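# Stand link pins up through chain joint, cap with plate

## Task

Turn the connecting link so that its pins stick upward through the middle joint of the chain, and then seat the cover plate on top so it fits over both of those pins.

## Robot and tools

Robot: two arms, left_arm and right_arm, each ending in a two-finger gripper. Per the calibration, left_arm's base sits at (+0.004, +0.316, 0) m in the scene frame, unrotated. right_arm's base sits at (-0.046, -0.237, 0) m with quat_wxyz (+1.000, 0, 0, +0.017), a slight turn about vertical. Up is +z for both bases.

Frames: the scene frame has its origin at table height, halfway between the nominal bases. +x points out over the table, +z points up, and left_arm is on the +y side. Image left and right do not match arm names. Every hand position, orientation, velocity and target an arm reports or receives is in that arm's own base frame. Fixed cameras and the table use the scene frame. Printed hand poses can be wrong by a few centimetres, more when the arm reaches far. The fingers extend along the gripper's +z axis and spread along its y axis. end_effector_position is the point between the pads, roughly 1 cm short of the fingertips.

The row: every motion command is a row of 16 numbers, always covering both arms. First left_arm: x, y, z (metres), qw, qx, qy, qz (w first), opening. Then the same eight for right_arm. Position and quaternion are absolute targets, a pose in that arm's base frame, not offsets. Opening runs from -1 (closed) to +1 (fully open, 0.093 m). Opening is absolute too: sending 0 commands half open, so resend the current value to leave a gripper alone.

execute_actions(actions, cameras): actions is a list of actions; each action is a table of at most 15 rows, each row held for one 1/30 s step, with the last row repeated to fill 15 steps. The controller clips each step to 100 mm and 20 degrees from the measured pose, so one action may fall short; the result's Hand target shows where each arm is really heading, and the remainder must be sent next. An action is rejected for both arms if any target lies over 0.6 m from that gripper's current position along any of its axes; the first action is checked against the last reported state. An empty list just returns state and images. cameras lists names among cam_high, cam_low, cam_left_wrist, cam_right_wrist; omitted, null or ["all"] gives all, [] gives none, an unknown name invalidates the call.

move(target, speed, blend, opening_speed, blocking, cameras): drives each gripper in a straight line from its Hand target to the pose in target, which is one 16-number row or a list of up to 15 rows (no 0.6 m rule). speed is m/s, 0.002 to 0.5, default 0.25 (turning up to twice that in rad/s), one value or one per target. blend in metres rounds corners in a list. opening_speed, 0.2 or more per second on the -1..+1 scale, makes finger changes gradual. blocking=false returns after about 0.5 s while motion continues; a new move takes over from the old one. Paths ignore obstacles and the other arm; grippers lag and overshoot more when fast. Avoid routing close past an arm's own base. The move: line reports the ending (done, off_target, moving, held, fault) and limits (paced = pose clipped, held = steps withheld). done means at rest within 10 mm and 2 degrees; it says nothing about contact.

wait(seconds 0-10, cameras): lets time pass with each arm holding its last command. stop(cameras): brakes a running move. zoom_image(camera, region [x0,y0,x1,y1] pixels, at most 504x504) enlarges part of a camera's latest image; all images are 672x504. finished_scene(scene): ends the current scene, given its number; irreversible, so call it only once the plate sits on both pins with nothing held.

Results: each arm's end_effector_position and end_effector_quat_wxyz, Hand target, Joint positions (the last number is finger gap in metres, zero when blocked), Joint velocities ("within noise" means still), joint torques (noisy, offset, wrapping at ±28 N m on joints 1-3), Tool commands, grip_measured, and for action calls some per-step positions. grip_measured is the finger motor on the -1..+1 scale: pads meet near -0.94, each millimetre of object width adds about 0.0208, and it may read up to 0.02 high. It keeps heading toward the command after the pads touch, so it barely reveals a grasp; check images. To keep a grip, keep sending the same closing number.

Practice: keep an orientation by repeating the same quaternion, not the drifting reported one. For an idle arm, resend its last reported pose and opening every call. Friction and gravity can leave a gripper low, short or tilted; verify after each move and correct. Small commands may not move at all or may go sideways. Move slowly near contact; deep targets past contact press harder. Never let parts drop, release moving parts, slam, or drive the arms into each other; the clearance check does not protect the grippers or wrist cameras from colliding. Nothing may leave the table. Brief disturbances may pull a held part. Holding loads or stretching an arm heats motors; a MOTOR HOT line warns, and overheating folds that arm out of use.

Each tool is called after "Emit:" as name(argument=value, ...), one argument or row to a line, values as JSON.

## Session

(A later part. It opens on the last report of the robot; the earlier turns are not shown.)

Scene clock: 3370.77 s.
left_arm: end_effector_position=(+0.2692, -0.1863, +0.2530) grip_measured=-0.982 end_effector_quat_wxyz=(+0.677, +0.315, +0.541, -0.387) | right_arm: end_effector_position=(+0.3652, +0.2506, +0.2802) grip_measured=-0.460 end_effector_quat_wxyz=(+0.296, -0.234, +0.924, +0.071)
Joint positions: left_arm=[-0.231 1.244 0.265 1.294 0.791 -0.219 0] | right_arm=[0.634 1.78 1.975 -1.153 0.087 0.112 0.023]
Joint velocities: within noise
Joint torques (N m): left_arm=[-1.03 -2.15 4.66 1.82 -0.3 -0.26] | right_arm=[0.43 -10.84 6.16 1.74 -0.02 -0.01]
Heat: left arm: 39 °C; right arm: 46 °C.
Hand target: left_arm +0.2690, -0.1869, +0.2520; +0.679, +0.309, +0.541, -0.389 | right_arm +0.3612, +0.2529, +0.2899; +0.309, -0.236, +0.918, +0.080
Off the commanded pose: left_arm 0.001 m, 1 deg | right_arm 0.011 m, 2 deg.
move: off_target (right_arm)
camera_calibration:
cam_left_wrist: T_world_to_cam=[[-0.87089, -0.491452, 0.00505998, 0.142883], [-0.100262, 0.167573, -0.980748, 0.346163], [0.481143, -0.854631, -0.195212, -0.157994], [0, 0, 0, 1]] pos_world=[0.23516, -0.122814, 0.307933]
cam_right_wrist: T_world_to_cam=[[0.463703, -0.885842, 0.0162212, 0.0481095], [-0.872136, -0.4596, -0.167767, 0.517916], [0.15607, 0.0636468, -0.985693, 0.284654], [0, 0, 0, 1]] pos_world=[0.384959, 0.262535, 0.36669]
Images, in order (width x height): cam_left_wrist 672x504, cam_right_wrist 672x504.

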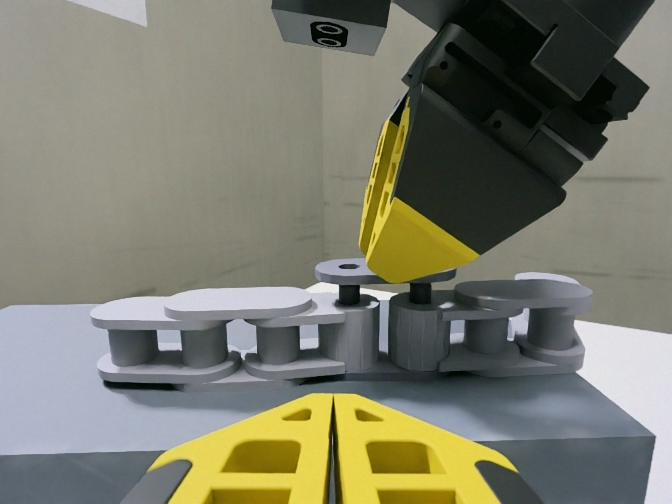

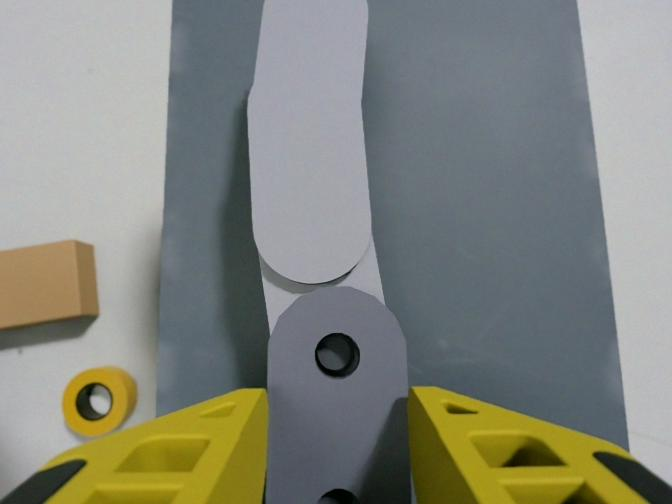

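Emit:
move(
  target=[0.269,-0.187,0.252,0.6791,0.3094,0.5402,-0.3889,-1,0.3610,0.2540,0.2860,0.3097,-0.2364,0.9176,0.0798,-0.7],
  speed=0.03,
  cameras=["cam_left_wrist","cam_right_wrist"],
)

Emit:
zoom_image(
  camera="cam_right_wrist",
  region=[280, 310, 400, 504],
)

Emit:
zoom_image(
  camera="cam_left_wrist",
  region=[280, 200, 480, 340],
)

Scene clock: 3377.63 s.
left_arm: end_effector_position=(+0.2692, -0.1863, +0.2530) grip_measured=-0.982 end_effector_quat_wxyz=(+0.677, +0.315, +0.541, -0.387) | right_arm: end_effector_position=(+0.3647, +0.2519, +0.2766) grip_measured=-0.460 end_effector_quat_wxyz=(+0.296, -0.235, +0.923, +0.072)
Joint positions: left_arm=[-0.231 1.244 0.265 1.294 0.791 -0.219 0] | right_arm=[0.637 1.773 1.95 -1.134 0.087 0.112 0.023]
Joint velocities: within noise
Joint torques (N m): left_arm=[-1.02 -2.17 4.67 1.82 -0.3 -0.27] | right_arm=[0.31 -10.81 6.04 1.8 0.04 0.03]
Heat: left arm: 39 °C; right arm: 46 °C.
Hand target: left_arm +0.2690, -0.1869, +0.2520; +0.679, +0.309, +0.541, -0.389 | right_arm +0.3609, +0.2539, +0.2861; +0.310, -0.236, +0.918, +0.080
Off the commanded pose: left_arm 0.001 m, 1 deg | right_arm 0.010 m, 2 deg.
move: done
camera_calibration:
cam_left_wrist: T_world_to_cam=[[-0.87089, -0.491452, 0.00505998, 0.142883], [-0.100262, 0.167573, -0.980748, 0.346163], [0.481143, -0.854631, -0.195212, -0.157994], [0, 0, 0, 1]] pos_world=[0.23516, -0.122814, 0.307933]
cam_right_wrist: T_world_to_cam=[[0.466389, -0.884434, 0.0160478, 0.0482724], [-0.870575, -0.462145, -0.168882, 0.51785], [0.156782, 0.0647941, -0.985506, 0.280513], [0, 0, 0, 1]] pos_world=[0.384334, 0.26384, 0.363128]
Images, in order (width x height): cam_left_wrist 672x504, cam_right_wrist 672x504.

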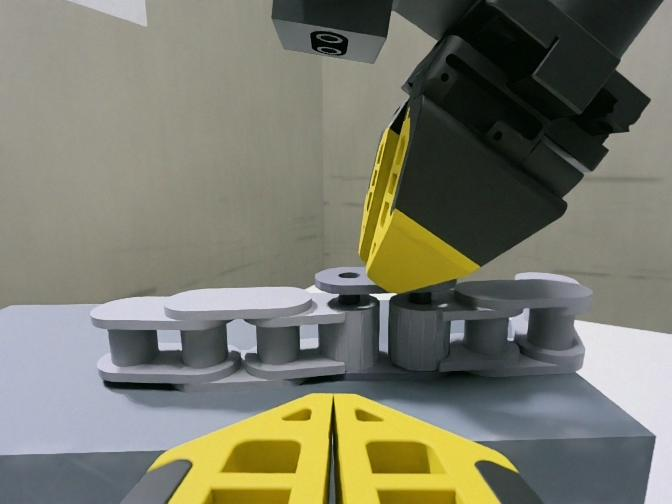

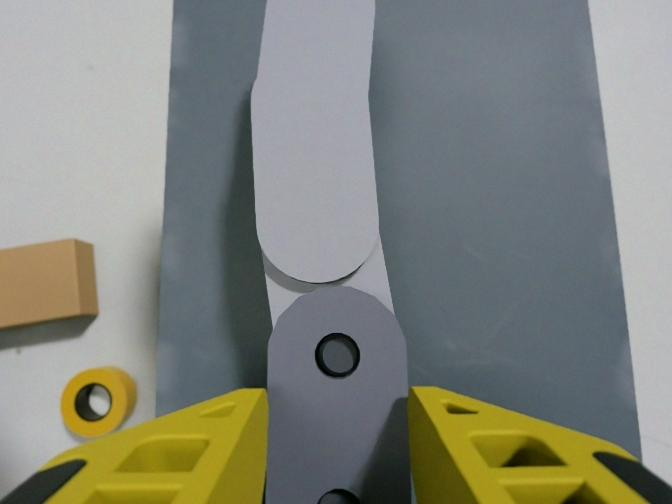

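Scaled by 2.598 from the camera's 672x504 image, which has a finer 960x720 frame.

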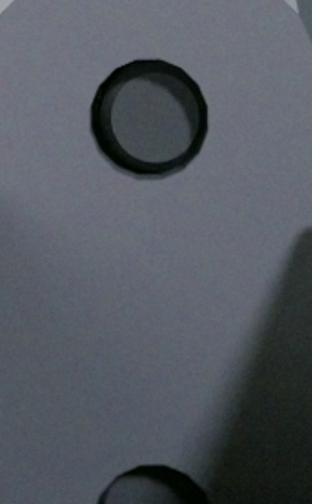

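Scaled by 2.520 from the camera's 672x504 image, which has a finer 960x720 frame.

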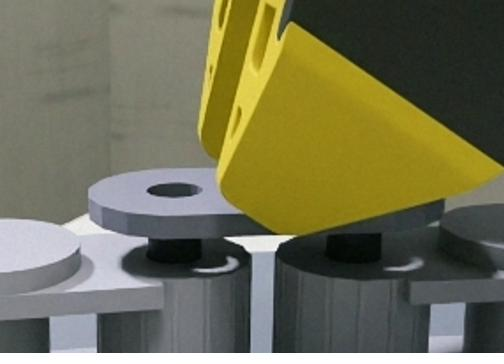

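Emit:
move(
  target=[0.269,-0.187,0.252,0.6791,0.3094,0.5402,-0.3889,-1,0.3608,0.2540,0.2815,0.3097,-0.2364,0.9176,0.0798,-0.7],
  speed=0.03,
  cameras=["cam_left_wrist","cam_right_wrist"],
)

Emit:
zoom_image(
  camera="cam_right_wrist",
  region=[280, 310, 400, 504],
)

Emit:
zoom_image(
  camera="cam_left_wrist",
  region=[280, 200, 480, 340],
)

Scene clock: 3387.13 s.
left_arm: end_effector_position=(+0.2692, -0.1863, +0.2530) grip_measured=-0.982 end_effector_quat_wxyz=(+0.677, +0.315, +0.541, -0.387) | right_arm: end_effector_position=(+0.3647, +0.2519, +0.2716) grip_measured=-0.460 end_effector_quat_wxyz=(+0.296, -0.235, +0.923, +0.072)
Joint positions: left_arm=[-0.231 1.244 0.265 1.294 0.791 -0.219 0] | right_arm=[0.637 1.765 1.919 -1.112 0.087 0.112 0.023]
Joint velocities: within noise
Joint torques (N m): left_arm=[-1.03 -2.17 4.67 1.82 -0.3 -0.27] | right_arm=[0.29 -10.93 6.22 1.76 0.08 0.02]
Heat: left arm: 40 °C; right arm: 47 °C.
Hand target: left_arm +0.2690, -0.1869, +0.2520; +0.679, +0.309, +0.541, -0.389 | right_arm +0.3608, +0.2539, +0.2815; +0.309, -0.236, +0.918, +0.080
Off the commanded pose: left_arm 0.001 m, 1 deg | right_arm 0.011 m, 2 deg.
move: off_target (right_arm)
camera_calibration:
cam_left_wrist: T_world_to_cam=[[-0.87089, -0.491452, 0.00505998, 0.142883], [-0.100262, 0.167573, -0.980748, 0.346163], [0.481143, -0.854631, -0.195212, -0.157994], [0, 0, 0, 1]] pos_world=[0.23516, -0.122814, 0.307933]
cam_right_wrist: T_world_to_cam=[[0.466404, -0.884423, 0.0162212, 0.0482948], [-0.87073, -0.46226, -0.167767, 0.516758], [0.155875, 0.0641228, -0.985693, 0.276093], [0, 0, 0, 1]] pos_world=[0.384396, 0.263886, 0.358054]
Images, in order (width x height): cam_left_wrist 672x504, cam_right_wrist 672x504.

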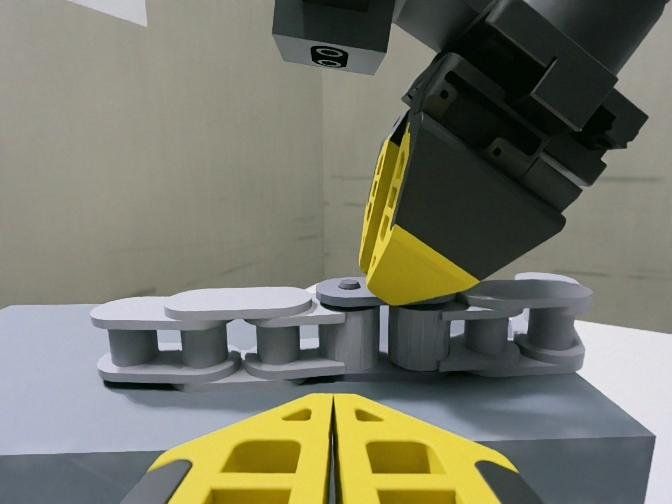

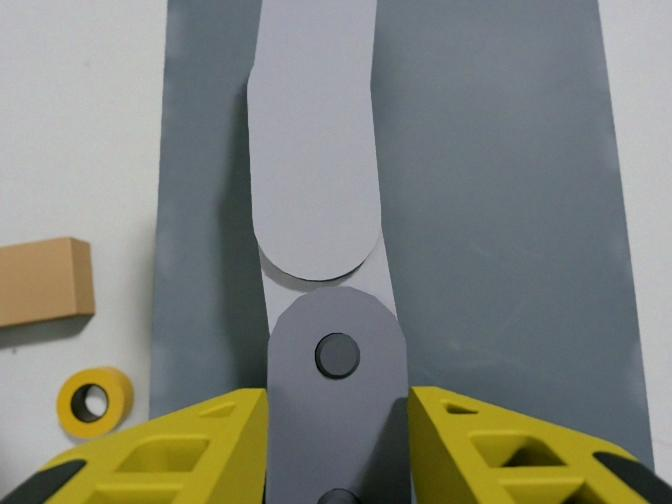

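Scaled by 2.598 from the camera's 672x504 image, which has a finer 960x720 frame.

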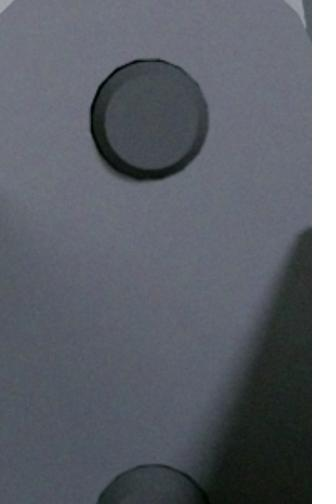

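Scaled by 2.520 from the camera's 672x504 image, which has a finer 960x720 frame.

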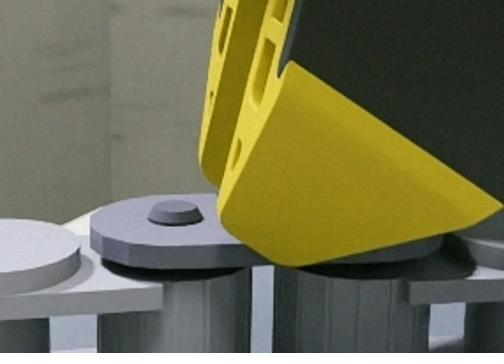

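Emit:
move(
  target=[0.269,-0.187,0.252,0.6791,0.3094,0.5402,-0.3889,-1,0.3608,0.2540,0.2775,0.3097,-0.2364,0.9176,0.0798,-0.7],
  speed=0.03,
  cameras=["cam_left_wrist","cam_right_wrist"],
)

Emit:
zoom_image(
  camera="cam_left_wrist",
  region=[280, 200, 480, 340],
)

Scene clock: 3393.70 s.
left_arm: end_effector_position=(+0.2692, -0.1863, +0.2530) grip_measured=-0.982 end_effector_quat_wxyz=(+0.677, +0.315, +0.541, -0.387) | right_arm: end_effector_position=(+0.3647, +0.2519, +0.2688) grip_measured=-0.460 end_effector_quat_wxyz=(+0.297, -0.235, +0.923, +0.072)
Joint positions: left_arm=[-0.231 1.244 0.265 1.294 0.791 -0.219 0] | right_arm=[0.637 1.756 1.894 -1.092 0.087 0.112 0.023]
Joint velocities: within noise
Joint torques (N m): left_arm=[-1.03 -2.17 4.66 1.82 -0.3 -0.26] | right_arm=[0.43 -10.95 6.16 1.77 0.02 0.03]
Heat: left arm: 40 °C; right arm: 46 °C.
Hand target: left_arm +0.2690, -0.1869, +0.2520; +0.679, +0.310, +0.541, -0.389 | right_arm +0.3608, +0.2539, +0.2775; +0.310, -0.236, +0.918, +0.080
Off the commanded pose: left_arm 0.001 m, 1 deg | right_arm 0.010 m, 2 deg.
move: done
camera_calibration:
cam_left_wrist: T_world_to_cam=[[-0.87089, -0.491452, 0.00505998, 0.142883], [-0.100262, 0.167573, -0.980748, 0.346163], [0.481143, -0.854631, -0.195212, -0.157994], [0, 0, 0, 1]] pos_world=[0.23516, -0.122814, 0.307933]
cam_right_wrist: T_world_to_cam=[[0.466355, -0.884459, 0.015643, 0.0485223], [-0.87021, -0.461875, -0.171484, 0.517006], [0.158896, 0.06636, -0.985063, 0.271523], [0, 0, 0, 1]] pos_world=[0.384131, 0.26369, 0.355367]
Images, in order (width x height): cam_left_wrist 672x504, cam_right_wrist 672x504.

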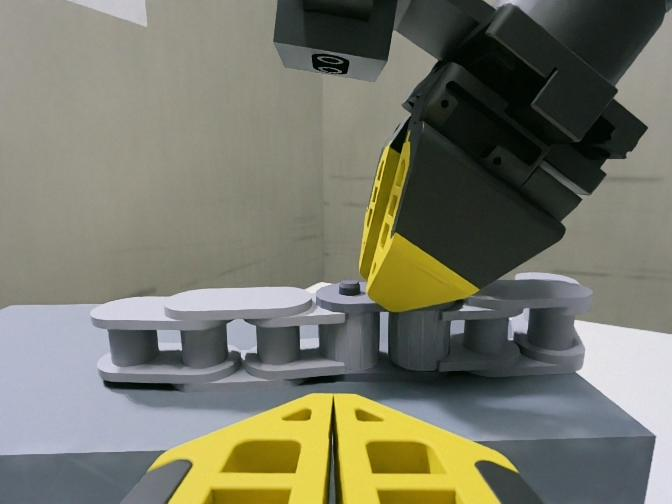

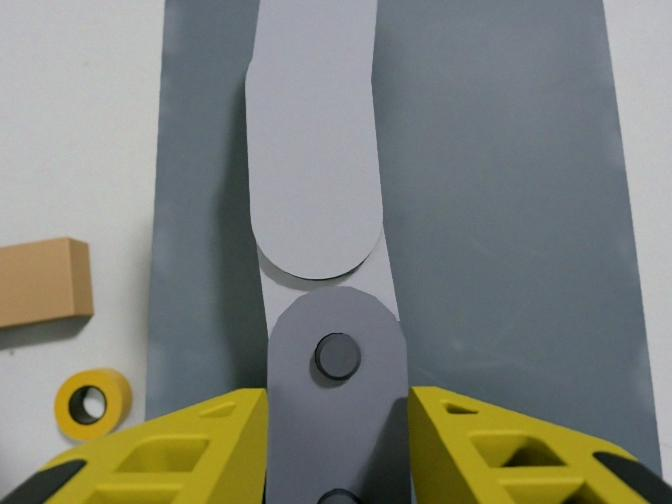

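Scaled by 2.520 from the camera's 672x504 image, which has a finer 960x720 frame.

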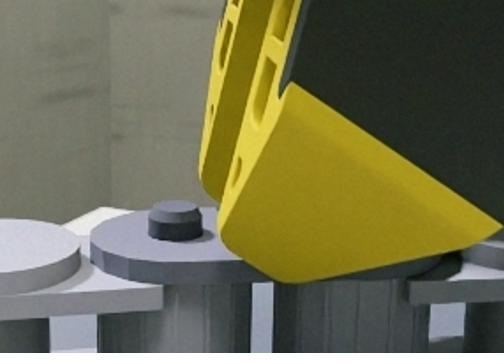

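Emit:
move(
  target=[
    [0.269,-0.187,0.252,0.6791,0.3094,0.5402,-0.3889,-1,0.3610,0.2537,0.2750,0.3097,-0.2364,0.9176,0.0798,-0.7],
    [0.269,-0.187,0.252,0.6791,0.3094,0.5402,-0.3889,-1,0.3610,0.2537,0.2750,0.3097,-0.2364,0.9176,0.0798,-0.1],
  ],
  speed=0.03,
  opening_speed=0.4,
  cameras=["cam_left_wrist","cam_right_wrist"],
)

Emit:
zoom_image(
  camera="cam_left_wrist",
  region=[280, 200, 480, 340],
)

Scene clock: 3404.03 s.
left_arm: end_effector_position=(+0.2692, -0.1863, +0.2530) grip_measured=-0.982 end_effector_quat_wxyz=(+0.677, +0.315, +0.541, -0.387) | right_arm: end_effector_position=(+0.3651, +0.2522, +0.2687) grip_measured=-0.101 end_effector_quat_wxyz=(+0.301, -0.234, +0.921, +0.074)
Joint positions: left_arm=[-0.231 1.244 0.265 1.294 0.791 -0.219 0] | right_arm=[0.637 1.749 1.88 -1.076 0.087 0.112 0.04]
Joint velocities: within noise
Joint torques (N m): left_arm=[-1.05 -2.15 4.66 1.82 -0.3 -0.27] | right_arm=[0.13 -10.51 6.05 1.73 0.03 0.07]
Heat: left arm: 40 °C; right arm: 47 °C.
Hand target: left_arm +0.2690, -0.1869, +0.2520; +0.679, +0.310, +0.541, -0.389 | right_arm +0.3610, +0.2536, +0.2749; +0.309, -0.236, +0.918, +0.080
Off the commanded pose: left_arm 0.001 m, 1 deg | right_arm 0.008 m, 1 deg.
move: done
camera_calibration:
cam_left_wrist: T_world_to_cam=[[-0.87089, -0.491452, 0.00505998, 0.142883], [-0.100262, 0.167573, -0.980748, 0.346163], [0.481143, -0.854631, -0.195212, -0.157994], [0, 0, 0, 1]] pos_world=[0.23516, -0.122814, 0.307933]
cam_right_wrist: T_world_to_cam=[[0.46625, -0.884537, 0.0143121, 0.0490177], [-0.86897, -0.460957, -0.180025, 0.519096], [0.165836, 0.0714999, -0.983558, 0.267084], [0, 0, 0, 1]] pos_world=[0.383932, 0.263542, 0.355442]
Images, in order (width x height): cam_left_wrist 672x504, cam_right_wrist 672x504.

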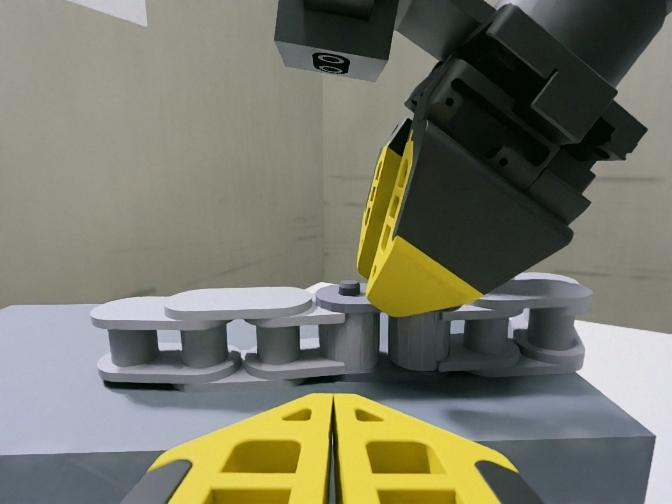

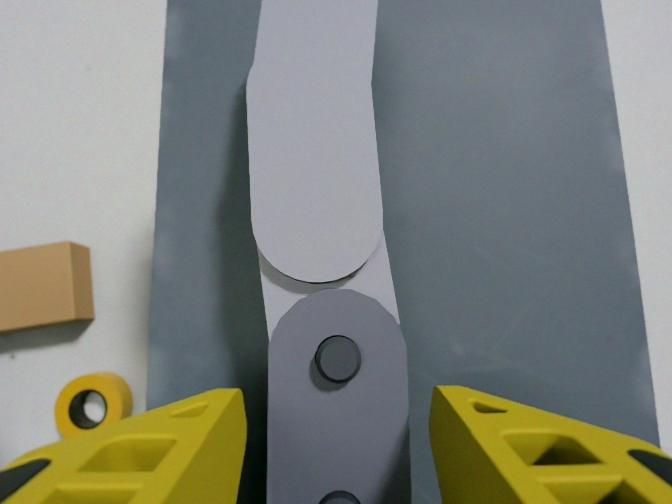

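Scaled by 2.520 from the camera's 672x504 image, which has a finer 960x720 frame.

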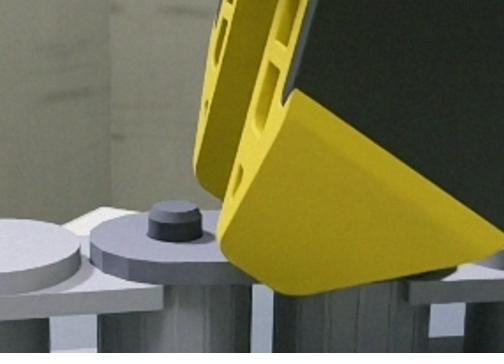

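Retreat up and check.

Emit:
move(
  target=[
    [0.269,-0.187,0.252,0.6791,0.3094,0.5402,-0.3889,-1,0.3600,0.2530,0.290,0.3097,-0.2364,0.9176,0.0798,0.1],
    [0.269,-0.187,0.252,0.6791,0.3094,0.5402,-0.3889,-1,0.3450,0.2450,0.330,0.3097,-0.2364,0.9176,0.0798,0.1],
    [0.269,-0.187,0.252,0.6791,0.3094,0.5402,-0.3889,-1,0.27,0.12,0.32,0.3046,-0.1095,0.9365,0.0574,0.1],
  ],
  speed=[0.04,0.1,0.2],
)

Emit:
zoom_image(
  camera="cam_left_wrist",
  region=[280, 200, 480, 340],
)

Emit:
zoom_image(
  camera="cam_low",
  region=[230, 140, 390, 220],
)

Scene clock: 3413.10 s.
left_arm: end_effector_position=(+0.2692, -0.1863, +0.2530) grip_measured=-0.982 end_effector_quat_wxyz=(+0.677, +0.315, +0.541, -0.387) | right_arm: end_effector_position=(+0.2736, +0.1247, +0.3258) grip_measured=+0.099 end_effector_quat_wxyz=(+0.319, -0.116, +0.938, +0.063)
Joint positions: left_arm=[-0.231 1.244 0.265 1.294 0.791 -0.219 0] | right_arm=[0.484 1.301 1.694 -1.308 0.102 0.203 0.05]
Joint velocities: within noise
Joint torques (N m): left_arm=[-1.02 -2.18 4.67 1.82 -0.3 -0.26] | right_arm=[-1.1 -3.49 5.24 1.45 0.11 0.04]
Heat: left arm: 40 °C; right arm: 46 °C.
Hand target: left_arm +0.2690, -0.1869, +0.2520; +0.679, +0.310, +0.541, -0.389 | right_arm +0.2700, +0.1201, +0.3202; +0.307, -0.110, +0.943, +0.058
Off the commanded pose: left_arm 0.001 m, 1 deg | right_arm 0.008 m, 2 deg.
move: done
camera_calibration:
cam_left_wrist: T_world_to_cam=[[-0.87089, -0.491452, 0.00505998, 0.142883], [-0.100262, 0.167573, -0.980748, 0.346163], [0.481143, -0.854631, -0.195212, -0.157994], [0, 0, 0, 1]] pos_world=[0.23516, -0.122814, 0.307933]
cam_right_wrist: T_world_to_cam=[[0.247701, -0.968203, -0.0350369, 0.0643689], [-0.949009, -0.235194, -0.209919, 0.39465], [0.195004, 0.0852474, -0.977091, 0.335742], [0, 0, 0, 1]] pos_world=[0.293111, 0.12652, 0.413151]

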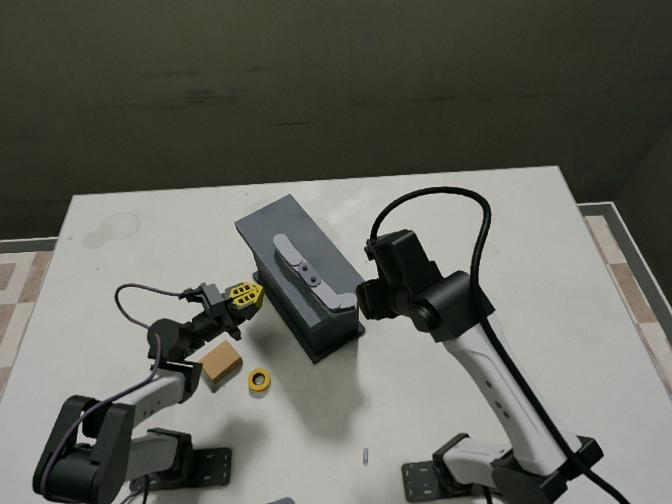

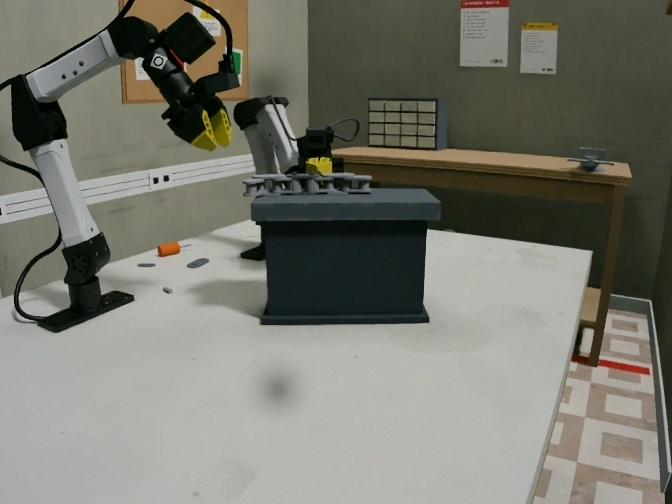

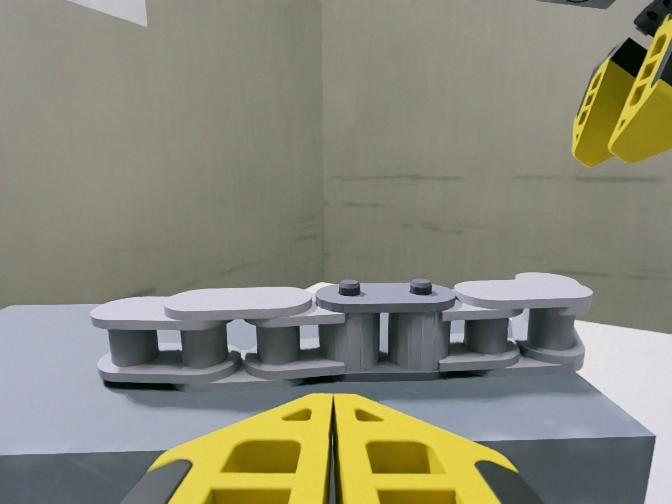

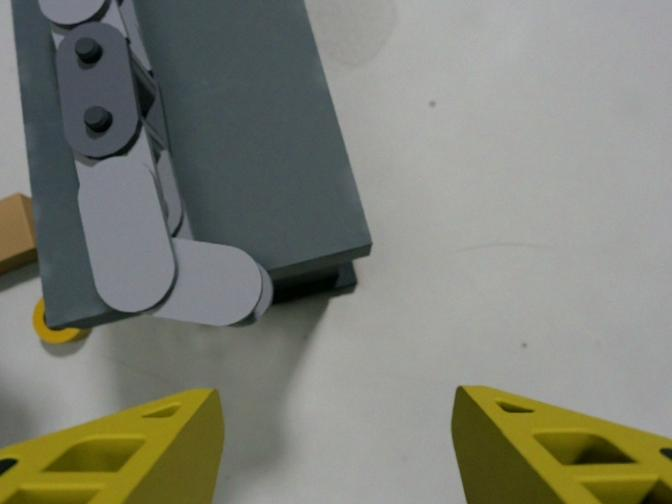

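Scaled by 2.520 from the camera's 672x504 image, which has a finer 960x720 frame.

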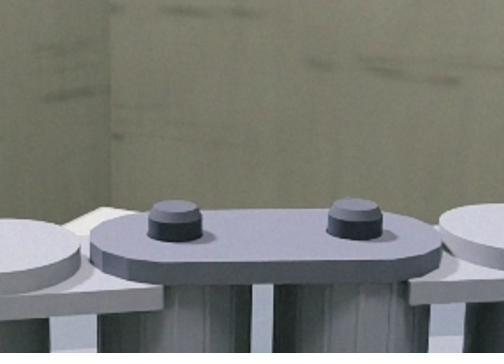

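Scaled by 3.150 from the camera's 672x504 image, which has a finer 960x720 frame.

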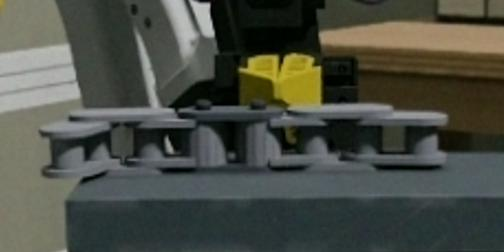

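Emit:
finished_scene(
  scene=1,
)

The scene is finished: the task was done.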